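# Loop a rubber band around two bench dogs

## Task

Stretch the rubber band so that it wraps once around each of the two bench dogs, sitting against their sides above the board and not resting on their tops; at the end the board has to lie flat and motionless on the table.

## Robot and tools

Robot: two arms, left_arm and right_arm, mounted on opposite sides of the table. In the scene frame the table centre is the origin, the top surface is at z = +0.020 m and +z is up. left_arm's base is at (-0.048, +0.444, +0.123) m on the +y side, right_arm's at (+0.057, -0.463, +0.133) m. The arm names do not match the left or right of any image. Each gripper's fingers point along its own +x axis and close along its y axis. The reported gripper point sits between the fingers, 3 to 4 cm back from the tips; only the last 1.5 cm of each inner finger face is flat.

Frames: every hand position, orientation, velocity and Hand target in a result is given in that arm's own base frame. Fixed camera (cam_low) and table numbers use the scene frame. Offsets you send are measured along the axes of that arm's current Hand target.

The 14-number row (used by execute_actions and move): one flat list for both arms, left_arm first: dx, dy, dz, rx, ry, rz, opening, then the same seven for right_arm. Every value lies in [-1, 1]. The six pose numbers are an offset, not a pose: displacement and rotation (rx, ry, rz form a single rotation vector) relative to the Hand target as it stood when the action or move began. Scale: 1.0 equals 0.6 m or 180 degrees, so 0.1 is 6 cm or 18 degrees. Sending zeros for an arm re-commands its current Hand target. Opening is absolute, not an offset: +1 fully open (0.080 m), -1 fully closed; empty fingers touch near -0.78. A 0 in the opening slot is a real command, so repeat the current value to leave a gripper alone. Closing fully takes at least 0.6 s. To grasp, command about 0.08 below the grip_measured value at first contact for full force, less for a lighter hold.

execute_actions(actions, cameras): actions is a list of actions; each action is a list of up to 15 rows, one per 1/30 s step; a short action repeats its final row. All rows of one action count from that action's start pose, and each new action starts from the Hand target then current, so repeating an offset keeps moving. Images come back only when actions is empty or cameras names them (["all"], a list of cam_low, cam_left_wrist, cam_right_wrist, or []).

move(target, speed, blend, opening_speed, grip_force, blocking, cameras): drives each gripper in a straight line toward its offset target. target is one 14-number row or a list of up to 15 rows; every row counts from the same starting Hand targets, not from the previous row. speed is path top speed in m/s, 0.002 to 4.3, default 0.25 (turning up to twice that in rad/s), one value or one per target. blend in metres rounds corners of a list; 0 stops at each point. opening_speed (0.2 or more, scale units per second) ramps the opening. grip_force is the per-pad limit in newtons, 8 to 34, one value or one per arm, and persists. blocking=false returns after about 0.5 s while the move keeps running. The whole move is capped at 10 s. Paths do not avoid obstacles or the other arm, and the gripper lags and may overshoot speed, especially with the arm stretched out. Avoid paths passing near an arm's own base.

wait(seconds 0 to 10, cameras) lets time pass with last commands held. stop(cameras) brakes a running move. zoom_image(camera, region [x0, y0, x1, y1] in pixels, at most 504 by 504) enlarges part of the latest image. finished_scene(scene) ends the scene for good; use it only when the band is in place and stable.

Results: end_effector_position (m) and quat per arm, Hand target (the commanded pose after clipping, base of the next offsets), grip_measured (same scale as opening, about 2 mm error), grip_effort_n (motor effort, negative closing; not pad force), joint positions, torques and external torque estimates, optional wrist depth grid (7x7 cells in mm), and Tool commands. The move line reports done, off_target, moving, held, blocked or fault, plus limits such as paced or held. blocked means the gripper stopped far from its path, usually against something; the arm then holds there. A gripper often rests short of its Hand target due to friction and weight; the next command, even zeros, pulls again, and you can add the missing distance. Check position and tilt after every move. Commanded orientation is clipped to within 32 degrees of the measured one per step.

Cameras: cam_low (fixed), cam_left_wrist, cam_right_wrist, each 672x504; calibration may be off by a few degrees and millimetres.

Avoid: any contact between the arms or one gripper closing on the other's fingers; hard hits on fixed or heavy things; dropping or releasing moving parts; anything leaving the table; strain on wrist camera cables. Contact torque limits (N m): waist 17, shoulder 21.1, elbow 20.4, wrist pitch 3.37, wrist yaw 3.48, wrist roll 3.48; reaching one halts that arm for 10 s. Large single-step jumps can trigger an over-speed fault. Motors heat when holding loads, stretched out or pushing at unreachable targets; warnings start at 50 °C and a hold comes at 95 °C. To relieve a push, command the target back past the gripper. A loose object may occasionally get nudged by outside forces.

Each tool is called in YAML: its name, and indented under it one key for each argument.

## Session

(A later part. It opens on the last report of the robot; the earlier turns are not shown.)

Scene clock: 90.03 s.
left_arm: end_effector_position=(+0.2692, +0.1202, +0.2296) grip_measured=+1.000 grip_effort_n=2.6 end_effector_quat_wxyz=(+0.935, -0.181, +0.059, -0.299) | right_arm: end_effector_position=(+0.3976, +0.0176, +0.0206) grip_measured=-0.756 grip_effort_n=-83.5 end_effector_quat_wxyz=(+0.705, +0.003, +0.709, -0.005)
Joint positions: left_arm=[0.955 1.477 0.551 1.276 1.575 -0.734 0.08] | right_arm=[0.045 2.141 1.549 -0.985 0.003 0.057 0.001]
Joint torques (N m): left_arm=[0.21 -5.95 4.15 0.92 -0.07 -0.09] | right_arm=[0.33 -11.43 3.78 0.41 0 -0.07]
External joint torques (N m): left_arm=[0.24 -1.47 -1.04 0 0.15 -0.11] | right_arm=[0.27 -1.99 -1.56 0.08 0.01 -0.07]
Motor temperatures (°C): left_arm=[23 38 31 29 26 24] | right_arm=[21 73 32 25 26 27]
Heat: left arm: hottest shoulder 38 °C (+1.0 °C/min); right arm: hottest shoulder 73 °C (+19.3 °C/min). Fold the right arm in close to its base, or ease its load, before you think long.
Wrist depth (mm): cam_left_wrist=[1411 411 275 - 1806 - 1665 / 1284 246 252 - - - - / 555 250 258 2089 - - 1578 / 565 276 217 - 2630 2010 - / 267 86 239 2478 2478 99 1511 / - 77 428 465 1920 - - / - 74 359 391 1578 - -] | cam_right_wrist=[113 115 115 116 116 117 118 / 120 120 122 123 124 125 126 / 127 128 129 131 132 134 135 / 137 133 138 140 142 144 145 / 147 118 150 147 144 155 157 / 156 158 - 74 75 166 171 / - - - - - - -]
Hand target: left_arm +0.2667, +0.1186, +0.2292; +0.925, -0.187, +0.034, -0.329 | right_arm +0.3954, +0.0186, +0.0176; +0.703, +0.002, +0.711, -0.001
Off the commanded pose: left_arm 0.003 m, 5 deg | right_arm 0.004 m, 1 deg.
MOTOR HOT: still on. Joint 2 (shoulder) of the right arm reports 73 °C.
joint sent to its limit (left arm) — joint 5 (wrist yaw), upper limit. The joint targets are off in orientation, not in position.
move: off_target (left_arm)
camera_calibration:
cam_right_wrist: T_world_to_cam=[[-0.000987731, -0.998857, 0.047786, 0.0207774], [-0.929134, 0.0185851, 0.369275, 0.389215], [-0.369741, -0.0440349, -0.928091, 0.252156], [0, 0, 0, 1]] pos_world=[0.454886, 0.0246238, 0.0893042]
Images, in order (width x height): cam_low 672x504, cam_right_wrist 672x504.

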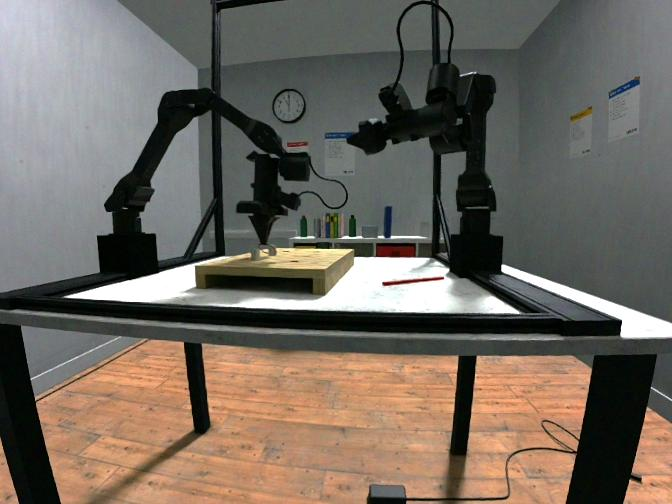

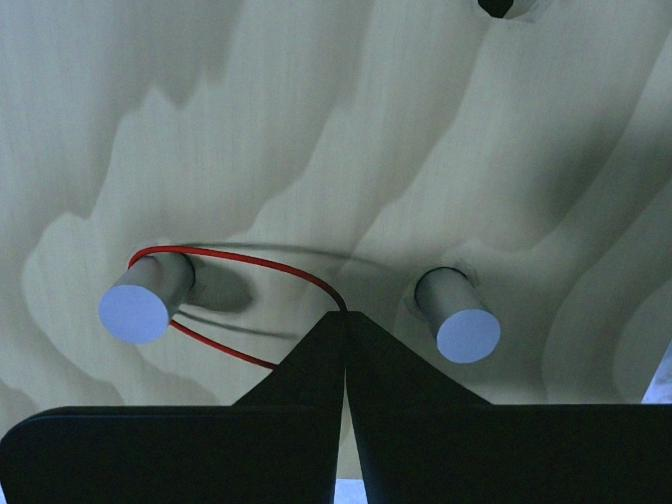

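move:
  target:
    - [0,0,0,0,0,0,1,-0.03,-0.015,0.002,0,0,0,-1]
    - [0,0,0,0,0,0,1,-0.03,-0.123,0.003,0,0,0,-1]
  speed: 0.15
  blend: 0.008
  cameras: ["cam_low","cam_right_wrist"]

zoom_image:
  camera: "cam_low"
  region: [220, 210, 330, 290]

Scene clock: 98.23 s.
left_arm: end_effector_position=(+0.2692, +0.1202, +0.2296) grip_measured=+1.000 grip_effort_n=2.6 end_effector_quat_wxyz=(+0.935, -0.181, +0.059, -0.299) | right_arm: end_effector_position=(+0.3927, -0.0467, +0.0311) grip_measured=-0.756 grip_effort_n=-83.5 end_effector_quat_wxyz=(+0.697, +0.007, +0.717, +0.008)
Joint positions: left_arm=[0.955 1.477 0.551 1.276 1.575 -0.734 0.08] | right_arm=[-0.125 2.138 1.588 -1.051 -0.017 -0.127 0.001]
Joint torques (N m): left_arm=[0.18 -6.1 4.12 0.88 -0.08 -0.09] | right_arm=[-1.24 -11.59 7.05 -0.16 0.49 -0.09]
External joint torques (N m): left_arm=[0.16 -1.62 -1.08 -0.03 0.15 -0.11] | right_arm=[-1.23 -2.06 1.66 -0.43 0.51 -0.09]
Motor temperatures (°C): left_arm=[23 37 31 29 26 24] | right_arm=[21 74 32 25 26 27]
Heat: left arm: hottest shoulder 37 °C (+0.0 °C/min); right arm: hottest shoulder 74 °C (+18.2 °C/min). Fold the right arm in close to its base, or ease its load, before you think long.
Wrist depth (mm): cam_left_wrist=[192 212 - 2069 2367 - - / 199 219 - - - - - / 163 214 - - 2421 - 1614 / 169 318 727 2507 - 2174 1420 / 213 86 501 3180 2341 99 1469 / - 77 437 473 2029 - - / - 74 349 396 1639 - -] | cam_right_wrist=[123 123 123 123 122 124 165 / 131 131 131 132 132 132 180 / 140 140 141 141 141 142 194 / 149 152 149 153 152 155 208 / 166 164 159 159 165 222 226 / 175 176 - 74 75 241 243 / - - - - - - -]
Hand target: left_arm +0.2667, +0.1186, +0.2292; +0.925, -0.187, +0.034, -0.329 | right_arm +0.3971, -0.0551, +0.0353; +0.703, +0.002, +0.711, -0.001
Off the commanded pose: left_arm 0.003 m, 5 deg | right_arm 0.011 m, 2 deg.
MOTOR HOT: still on. Joint 2 (shoulder) of the right arm reports 74 °C.
joint sent to its limit (left arm) — joint 5 (wrist yaw), upper limit. The joint targets are off in orientation, not in position.
move: off_target (left_arm, right_arm)
camera_calibration:
cam_right_wrist: T_world_to_cam=[[0.0133929, -0.999632, 0.023576, -0.0489122], [-0.920885, -0.00314405, 0.389822, 0.376976], [-0.389605, -0.0269316, -0.920588, 0.265569], [0, 0, 0, 1]] pos_world=[0.451273, -0.0405567, 0.0986794]
Images, in order (width x height): cam_low 672x504, cam_right_wrist 672x504.

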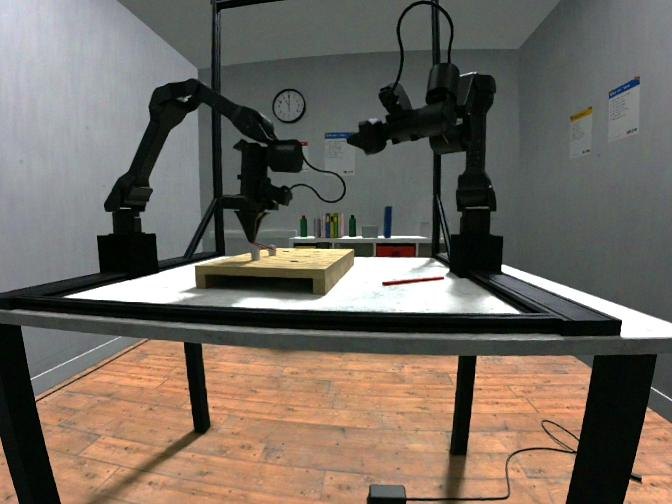

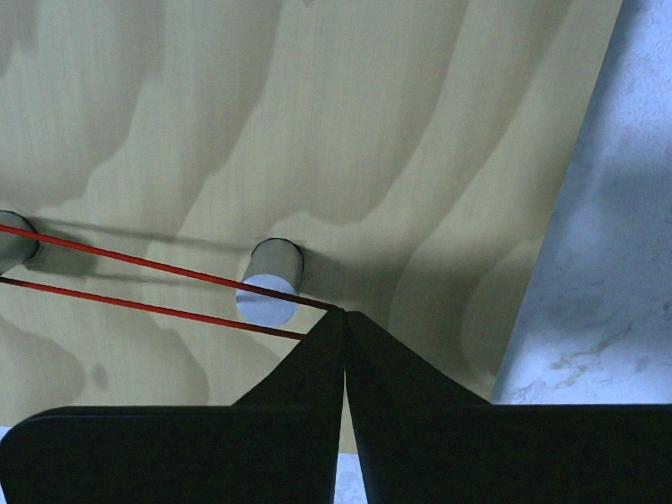

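Scaled by 4.582 from the camera's 672x504 image, which has a finer 960x720 frame.

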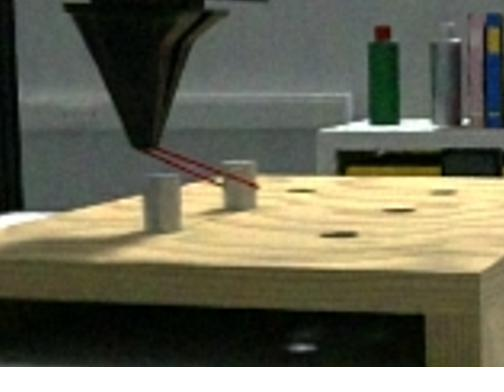

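move:
  target:
    - [0,0,0,0,0,0,1,0.0,-0.013,0.007,0,0,0,-1]
    - [0,0,0,0,0,0,1,0.068,-0.013,0.007,0,0,0,-1]
  speed: 0.15
  blend: 0.003
  cameras: ["cam_low","cam_right_wrist"]

zoom_image:
  camera: "cam_low"
  region: [220, 210, 330, 290]

zoom_image:
  camera: "cam_right_wrist"
  region: [100, 150, 400, 375]

Scene clock: 105.20 s.
left_arm: end_effector_position=(+0.2692, +0.1202, +0.2296) grip_measured=+1.000 grip_effort_n=2.6 end_effector_quat_wxyz=(+0.935, -0.181, +0.059, -0.299) | right_arm: end_effector_position=(+0.4045, -0.0534, +0.0025) grip_measured=-0.756 grip_effort_n=-83.5 end_effector_quat_wxyz=(+0.709, +0.005, +0.705, +0.009)
Joint positions: left_arm=[0.955 1.477 0.551 1.276 1.575 -0.734 0.08] | right_arm=[-0.139 2.197 1.562 -0.934 -0.02 -0.144 0.001]
Joint torques (N m): left_arm=[0.14 -6.03 4.09 0.92 -0.05 -0.08] | right_arm=[-1.69 -10.31 3.94 0.58 0.57 -0.09]
External joint torques (N m): left_arm=[0.12 -1.52 -1.14 -0.01 0.17 -0.1] | right_arm=[-1.63 -0.39 -1.51 0.2 0.59 -0.09]
Motor temperatures (°C): left_arm=[23 37 30 29 26 24] | right_arm=[21 72 32 25 26 27]
Heat: left arm: hottest shoulder 37 °C (-1.0 °C/min); right arm: hottest shoulder 72 °C (+14.2 °C/min). Fold the right arm in close to its base, or ease its load, before you think long.
Wrist depth (mm): cam_left_wrist=[210 238 - - 2131 - 1590 / 200 215 - - - - - / 202 222 1869 748 - - 1459 / 171 638 1821 - - - - / 177 82 107 2341 2341 99 1533 / - 77 430 476 1920 - - / - 73 359 397 558 - -] | cam_right_wrist=[- 99 101 100 100 100 102 / 105 106 106 106 106 106 151 / 112 112 113 113 113 115 163 / - 120 121 121 121 122 177 / 129 129 126 126 130 132 190 / - 136 - 74 75 199 202 / - - - - - - -]
Hand target: left_arm +0.2667, +0.1186, +0.2292; +0.925, -0.187, +0.034, -0.329 | right_arm +0.4008, -0.0630, -0.0055; +0.703, +0.002, +0.711, -0.001
Off the commanded pose: left_arm 0.003 m, 5 deg | right_arm 0.013 m, 1 deg.
MOTOR HOT: still on. Joint 2 (shoulder) of the right arm reports 72 °C.
joint sent to its limit (left arm) — joint 5 (wrist yaw), upper limit. The joint targets are off in orientation, not in position.
move: off_target (left_arm, right_arm)
camera_calibration:
cam_right_wrist: T_world_to_cam=[[0.0156142, -0.999563, 0.0251004, -0.0559289], [-0.933255, -0.00555911, 0.359172, 0.403985], [-0.358875, -0.0290332, -0.932934, 0.231119], [0, 0, 0, 1]] pos_world=[0.460837, -0.0469485, 0.0719224]
Images, in order (width x height): cam_low 672x504, cam_right_wrist 672x504.

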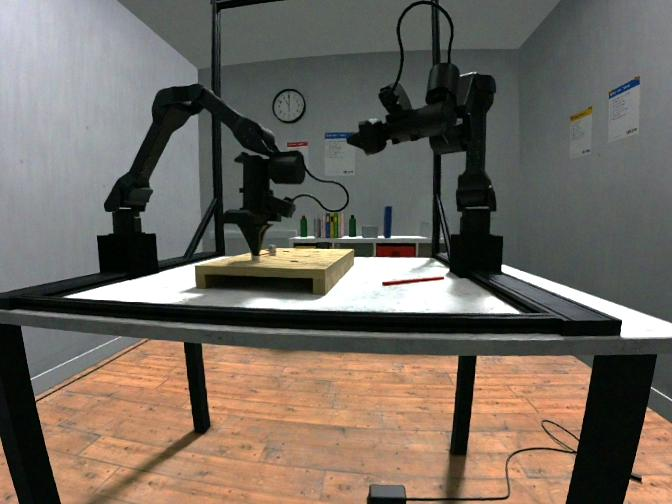

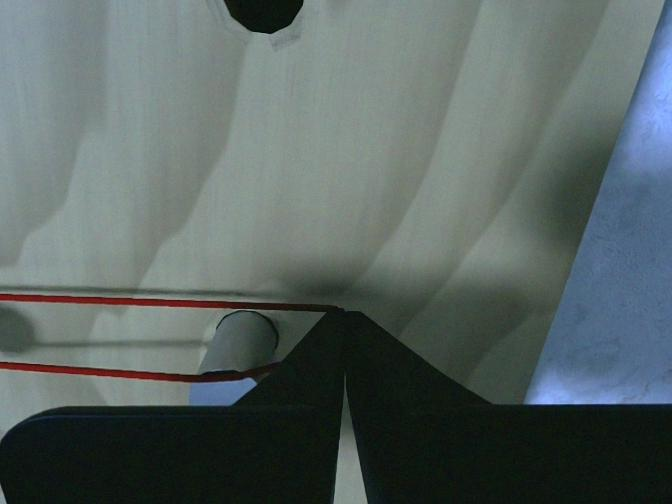

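Scaled by 4.582 from the camera's 672x504 image, which has a finer 960x720 frame.

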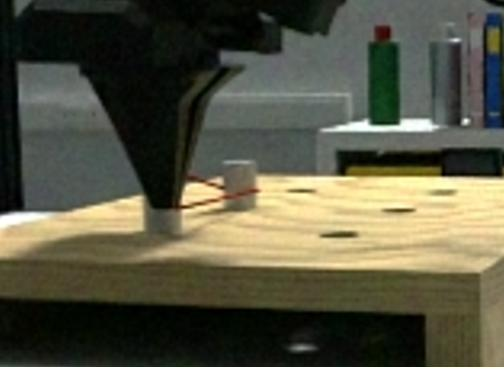

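Scaled by 1.680 from the camera's 672x504 image, which has a finer 960x720 frame.

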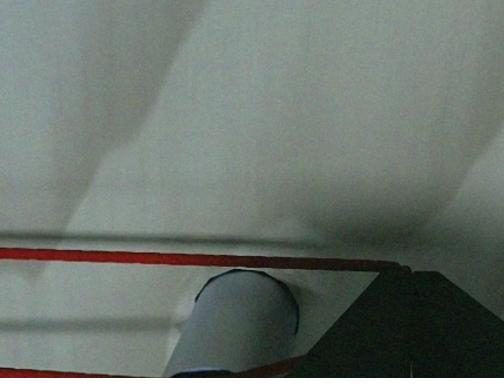

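move:
  target: [0,0,0,0,0,0,1,0.006,-0.004,-0.04,0,0,0,-1]
  speed: 0.12
  cameras: ["cam_right_wrist"]

zoom_image:
  camera: "cam_right_wrist"
  region: [60, 150, 400, 405]

Scene clock: 107.97 s.
left_arm: end_effector_position=(+0.2692, +0.1202, +0.2296) grip_measured=+1.000 grip_effort_n=2.6 end_effector_quat_wxyz=(+0.935, -0.181, +0.059, -0.299) | right_arm: end_effector_position=(+0.3870, -0.0538, -0.0055) grip_measured=-0.756 grip_effort_n=-83.5 end_effector_quat_wxyz=(+0.713, +0.004, +0.701, +0.012)
Joint positions: left_arm=[0.955 1.477 0.551 1.276 1.575 -0.734 0.08] | right_arm=[-0.148 2.14 1.434 -0.852 -0.024 -0.159 0.001]
Joint torques (N m): left_arm=[0.14 -6.16 4.25 0.91 -0.07 -0.09] | right_arm=[-2.37 -11.63 2.62 -0.13 0.74 -0.1]
External joint torques (N m): left_arm=[0.15 -1.71 -0.93 0.01 0.15 -0.11] | right_arm=[-2.31 -2.38 -2.49 -0.47 0.76 -0.1]
Motor temperatures (°C): left_arm=[23 37 30 29 26 24] | right_arm=[21 72 32 25 26 27]
Heat: left arm: hottest shoulder 37 °C (-1.0 °C/min); right arm: hottest shoulder 72 °C (+13.0 °C/min). Fold the right arm in close to its base, or ease its load, before you think long.
Wrist depth (mm): cam_left_wrist=[229 255 1639 - - - - / 217 231 1665 2010 - - - / 220 248 1853 - - - 1776 / 190 676 - - - - - / 195 82 107 832 2567 99 1511 / - 77 426 488 2029 - - / - 73 359 400 556 - -] | cam_right_wrist=[- 95 96 96 96 96 97 / - 101 101 101 101 102 146 / 107 107 107 107 108 108 157 / - 114 113 116 115 115 170 / 124 122 95 119 123 124 182 / 130 130 94 74 75 133 193 / - - - - - - -]
Hand target: left_arm +0.2667, +0.1186, +0.2292; +0.925, -0.187, +0.034, -0.329 | right_arm +0.3767, -0.0652, -0.0089; +0.703, +0.002, +0.711, -0.001
Off the commanded pose: left_arm 0.003 m, 5 deg | right_arm 0.016 m, 2 deg.
MOTOR HOT: still on. Joint 2 (shoulder) of the right arm reports 72 °C.
joint sent to its limit (left arm) — joint 5 (wrist yaw), upper limit. The joint targets are off in orientation, not in position.
move: off_target (left_arm, right_arm)
camera_calibration:
cam_right_wrist: T_world_to_cam=[[0.0215567, -0.999514, 0.0225316, -0.0582245], [-0.937572, -0.0123857, 0.347572, 0.391682], [-0.347124, -0.0286175, -0.937383, 0.212894], [0, 0, 0, 1]] pos_world=[0.442385, -0.0472525, 0.0647378]
Images, in order (width x height): cam_right_wrist 672x504.

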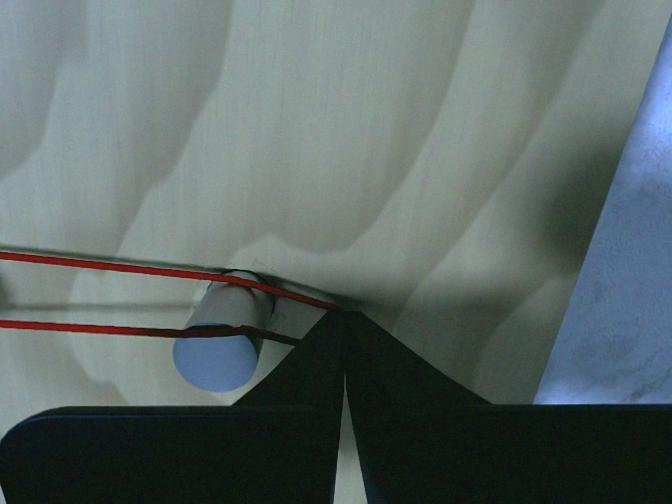

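Scaled by 1.482 from the camera's 672x504 image, which has a finer 960x720 frame.

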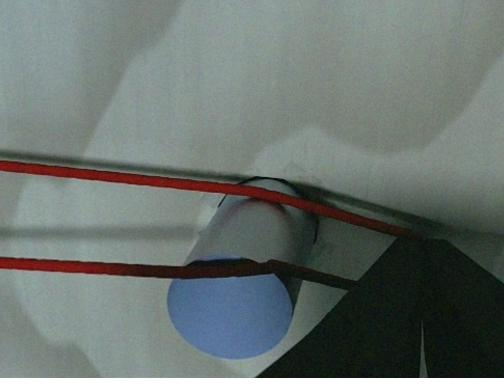

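move:
  target:
    - [0,0,0,0,0,0,1,-0.025,0,0.02,0,0,0,-1]
    - [0,0,0,0,0,0,1,-0.025,0,0.015,0,0.15,0,-1]
  speed: 0.2
  cameras: ["cam_right_wrist"]

zoom_image:
  camera: "cam_right_wrist"
  region: [60, 150, 400, 405]

Scene clock: 117.70 s.
left_arm: end_effector_position=(+0.2692, +0.1202, +0.2296) grip_measured=+1.000 grip_effort_n=2.6 end_effector_quat_wxyz=(+0.935, -0.181, +0.059, -0.299) | right_arm: end_effector_position=(+0.3903, -0.0546, +0.0091) grip_measured=-0.756 grip_effort_n=-83.5 end_effector_quat_wxyz=(+0.548, +0.005, +0.836, +0.013)
Joint positions: left_arm=[0.955 1.477 0.551 1.276 1.575 -0.734 0.08] | right_arm=[-0.128 2.515 2.078 -1.545 0.029 -0.133 0.001]
Joint torques (N m): left_arm=[0.15 -6.03 4.26 0.88 -0.03 -0.08] | right_arm=[-1.58 -11.28 5.56 -1.65 1.13 0.14]
External joint torques (N m): left_arm=[0.19 -1.55 -0.93 -0.04 0.19 -0.1] | right_arm=[-1.57 -0.17 0.64 -1.29 1.12 0.14]
Motor temperatures (°C): left_arm=[23 37 30 29 26 24] | right_arm=[21 70 32 25 27 27]
Heat: left arm: hottest shoulder 37 °C (-1.0 °C/min); right arm: hottest shoulder 70 °C (+6.0 °C/min). Fold the right arm in close to its base, or ease its load, before you think long.
Wrist depth (mm): cam_left_wrist=[213 295 1705 1837 - - - / 161 191 - 713 - - - / 151 164 - 2219 - - 1652 / 168 182 - - - - - / 173 86 107 2341 2267 99 1522 / - 77 430 472 1955 - - / - 73 359 396 561 1652 -] | cam_right_wrist=[- 85 85 85 85 84 84 / - 96 96 96 96 95 95 / 112 112 111 110 110 113 170 / 132 132 107 130 135 129 199 / 169 160 147 146 152 244 243 / 304 303 - 74 75 296 296 / - - - - - - -]
Hand target: left_arm +0.2667, +0.1186, +0.2292; +0.925, -0.187, +0.034, -0.329 | right_arm +0.3859, -0.0653, +0.0061; +0.518, +0.002, +0.856, -0.001
Off the commanded pose: left_arm 0.003 m, 5 deg | right_arm 0.012 m, 4 deg.
MOTOR HOT: still on. Joint 2 (shoulder) of the right arm reports 70 °C.
joint sent to its limit (left arm) — joint 5 (wrist yaw), upper limit. The joint targets are off in orientation, not in position.
joint sent to its limit (right arm) — joint 4 (wrist pitch), lower limit. The joint targets are off in orientation, not in position.
move: off_target (left_arm, right_arm)
camera_calibration:
cam_right_wrist: T_world_to_cam=[[0.0332097, -0.999397, 0.0101075, -0.0638268], [-0.708564, -0.0164107, 0.705456, 0.296914], [-0.704865, -0.0305898, -0.708682, 0.365167], [0, 0, 0, 1]] pos_world=[0.469896, -0.0477453, 0.0499724]
Images, in order (width x height): cam_right_wrist 672x504.

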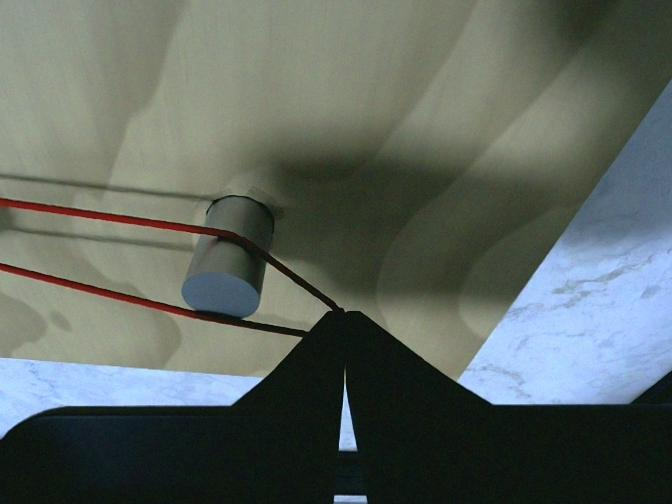

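Scaled by 1.482 from the camera's 672x504 image, which has a finer 960x720 frame.

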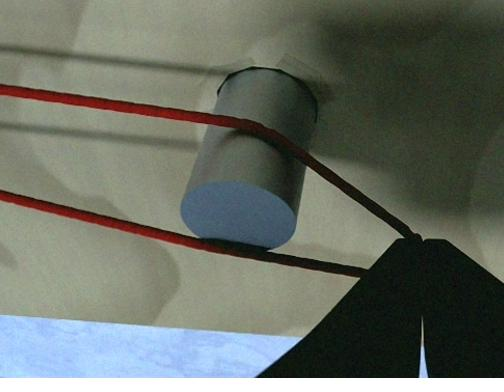

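move:
  target:
    - [0,0,0,0,0,0,1,0.024,0,0.012,0,0,0,-1]
    - [0,0,0,0,0,0,1,0.024,0.008,0.012,0,0,0,-0.6]
  speed: 0.15
  opening_speed: 0.6
  cameras: ["cam_right_wrist","cam_left_wrist"]

zoom_image:
  camera: "cam_right_wrist"
  region: [60, 150, 400, 405]

Scene clock: 124.67 s.
left_arm: end_effector_position=(+0.2692, +0.1202, +0.2296) grip_measured=+1.000 grip_effort_n=2.6 end_effector_quat_wxyz=(+0.935, -0.181, +0.059, -0.299) | right_arm: end_effector_position=(+0.3874, -0.0618, -0.0056) grip_measured=-0.603 grip_effort_n=15.6 end_effector_quat_wxyz=(+0.529, -0.001, +0.849, +0.000)
Joint positions: left_arm=[0.955 1.477 0.551 1.276 1.575 -0.734 0.08] | right_arm=[-0.135 2.566 2.099 -1.556 0.061 -0.122 0.008]
Joint torques (N m): left_arm=[0.15 -6.07 4.18 0.91 -0.09 -0.07] | right_arm=[0.13 -11.49 5.02 -0.94 0.05 0.17]
External joint torques (N m): left_arm=[0.15 -1.59 -1.02 -0.01 0.14 -0.09] | right_arm=[0.12 -0.25 0.21 -0.51 0.03 0.17]
Motor temperatures (°C): left_arm=[23 37 30 29 26 24] | right_arm=[21 69 32 26 27 27]
Heat: left arm: hottest shoulder 37 °C (-1.0 °C/min); right arm: hottest shoulder 69 °C (+2.0 °C/min). Fold the right arm in close to its base, or ease its load, before you think long.
Wrist depth (mm): cam_left_wrist=[223 250 - - - - - / 185 205 - - - - - / 159 180 - 1937 - - 1991 / 157 174 - - 3180 2029 - / 177 86 533 2341 2267 99 1490 / - 77 430 486 1902 - - / - 74 361 399 565 - -] | cam_right_wrist=[- 68 67 69 71 69 69 / - 76 80 79 79 79 79 / - 94 91 92 92 89 152 / 108 104 105 113 110 115 188 / 140 86 129 129 137 234 235 / 166 167 - - - 291 293 / - - - - - - -]
Hand target: left_arm +0.2667, +0.1186, +0.2292; +0.925, -0.187, +0.034, -0.329 | right_arm +0.3855, -0.0604, -0.0101; +0.518, +0.002, +0.856, +0.000
Off the commanded pose: left_arm 0.003 m, 5 deg | right_arm 0.005 m, 2 deg.
MOTOR HOT: still on. Joint 2 (shoulder) of the right arm reports 69 °C.
joint sent to its limit (left arm) — joint 5 (wrist yaw), upper limit. The joint targets are off in orientation, not in position.
joint sent to its limit (right arm) — joint 4 (wrist pitch), lower limit. The joint targets still meet the commanded pose.
move: off_target (left_arm); target 2's new opening was sent with right_arm's hand 0.011 m and 3 deg from that target
camera_calibration:
cam_left_wrist: T_world_to_cam=[[-0.558441, -0.74944, 0.355645, 0.167505], [-0.46075, -0.0762911, -0.884245, 0.365936], [0.689821, -0.657662, -0.3027, 0.0414709], [0, 0, 0, 1]] pos_world=[0.233539, 0.180726, 0.276558]
cam_right_wrist: T_world_to_cam=[[0.0310339, -0.99884, 0.0368191, -0.0698027], [-0.676515, 0.00612587, 0.736403, 0.294221], [-0.735774, -0.0477621, -0.67554, 0.363464], [0, 0, 0, 1]] pos_world=[0.468639, -0.0541643, 0.0314394]
Images, in order (width x height): cam_left_wrist 672x504, cam_right_wrist 672x504.

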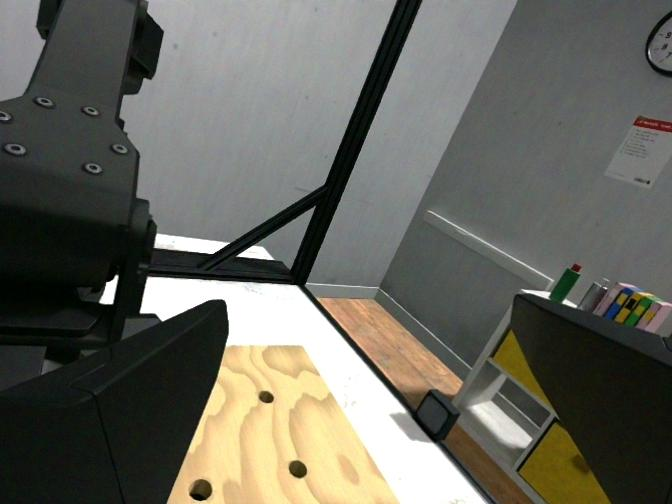

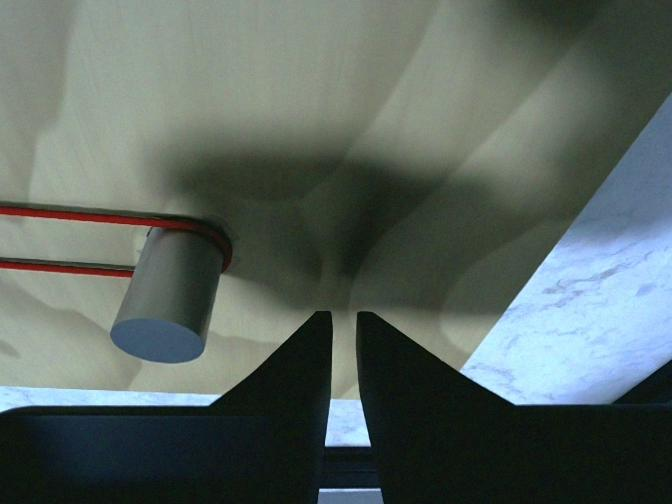

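Scaled by 1.482 from the camera's 672x504 image, which has a finer 960x720 frame.

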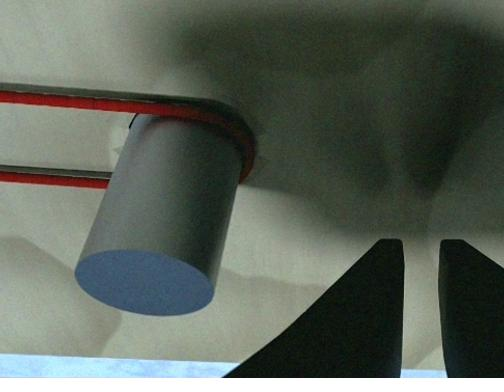

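Band snapped round dog1, low. Retract straight up and verify.

move:
  target:
    - [0,0,0,0,0,0,1,-0.13,-0.02,-0.07,0,0,0,-0.6]
    - [0,0,0,0,0,0,1,-0.13,0.05,-0.12,0,-0.15,0,-0.6]
  speed: 0.2
  cameras: ["all"]

zoom_image:
  camera: "cam_low"
  region: [220, 210, 330, 290]

Scene clock: 129.13 s.
left_arm: end_effector_position=(+0.2692, +0.1202, +0.2296) grip_measured=+1.000 grip_effort_n=2.6 end_effector_quat_wxyz=(+0.935, -0.181, +0.059, -0.299) | right_arm: end_effector_position=(+0.3593, -0.0320, +0.0910) grip_measured=-0.603 grip_effort_n=15.6 end_effector_quat_wxyz=(+0.699, -0.002, +0.715, -0.001)
Joint positions: left_arm=[0.955 1.477 0.551 1.276 1.575 -0.734 0.08] | right_arm=[-0.086 1.944 1.544 -1.192 0.006 -0.088 0.008]
Joint torques (N m): left_arm=[0.2 -6.08 4.16 0.9 -0.06 -0.06] | right_arm=[0.07 -12.06 3.95 0.37 -0.13 0.17]
External joint torques (N m): left_arm=[0.22 -1.59 -1.06 -0.02 0.17 -0.08] | right_arm=[0.08 -3.59 -1.66 0.08 -0.13 0.17]
Motor temperatures (°C): left_arm=[23 37 30 29 26 24] | right_arm=[21 70 31 26 27 27]
Heat: left arm: hottest shoulder 37 °C (-2.0 °C/min); right arm: hottest shoulder 70 °C (+1.0 °C/min). Fold the right arm in close to its base, or ease its load, before you think long.
Wrist depth (mm): cam_left_wrist=[1204 213 1459 - 1837 - - / 184 188 - - 2478 - - / 240 239 - 1665 - - 1544 / 265 243 323 2919 2219 1991 - / - 77 221 2449 2174 99 1533 / - 77 430 501 1853 - - / - 74 359 397 597 - -] | cam_right_wrist=[176 177 178 179 181 186 229 / 182 188 190 190 193 237 245 / 200 202 203 204 207 256 262 / 215 215 218 220 222 279 283 / 290 228 231 232 240 305 308 / 309 310 - - - 325 328 / - - - - - - -]
Hand target: left_arm +0.2667, +0.1186, +0.2292; +0.925, -0.187, +0.034, -0.329 | right_arm +0.3581, -0.0304, +0.0926; +0.703, +0.002, +0.711, -0.001
Off the commanded pose: left_arm 0.003 m, 5 deg | right_arm 0.002 m, 1 deg.
MOTOR HOT: still on. Joint 2 (shoulder) of the right arm reports 70 °C.
joint sent to its limit (left arm) — joint 5 (wrist yaw), upper limit. The joint targets are off in orientation, not in position.
move: off_target (left_arm)
camera_calibration:
cam_left_wrist: T_world_to_cam=[[-0.558441, -0.74944, 0.355645, 0.167505], [-0.46075, -0.0762911, -0.884245, 0.365936], [0.689821, -0.657662, -0.3027, 0.0414709], [0, 0, 0, 1]] pos_world=[0.233539, 0.180726, 0.276558]
cam_right_wrist: T_world_to_cam=[[0.0139545, -0.998729, 0.0484355, -0.0376398], [-0.923352, 0.0057173, 0.383911, 0.32463], [-0.3837, -0.0500803, -0.922099, 0.305379], [0, 0, 0, 1]] pos_world=[0.417447, -0.0241545, 0.158783]

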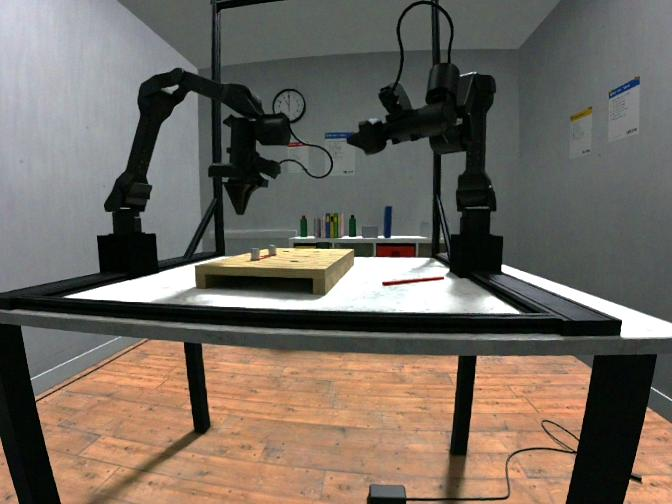

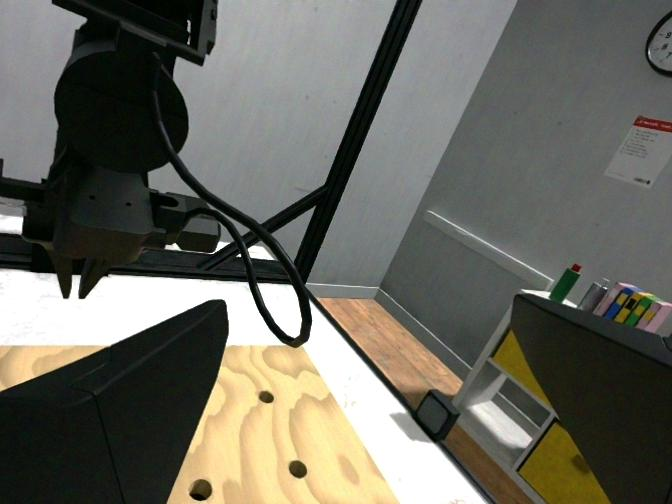

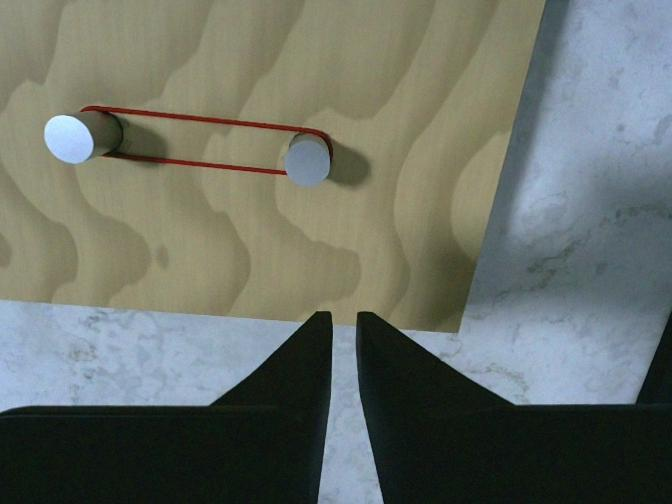

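Scaled by 4.582 from the camera's 672x504 image, which has a finer 960x720 frame.

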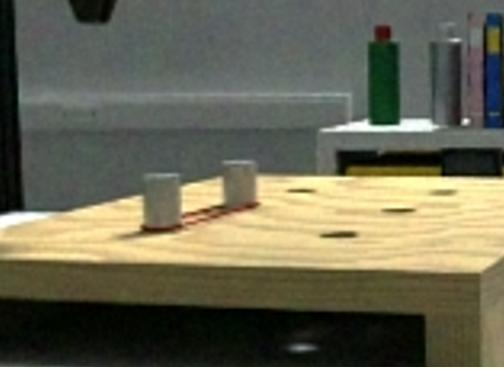

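Done.

finished_scene:
  scene: 2

The scene is finished: the task was done.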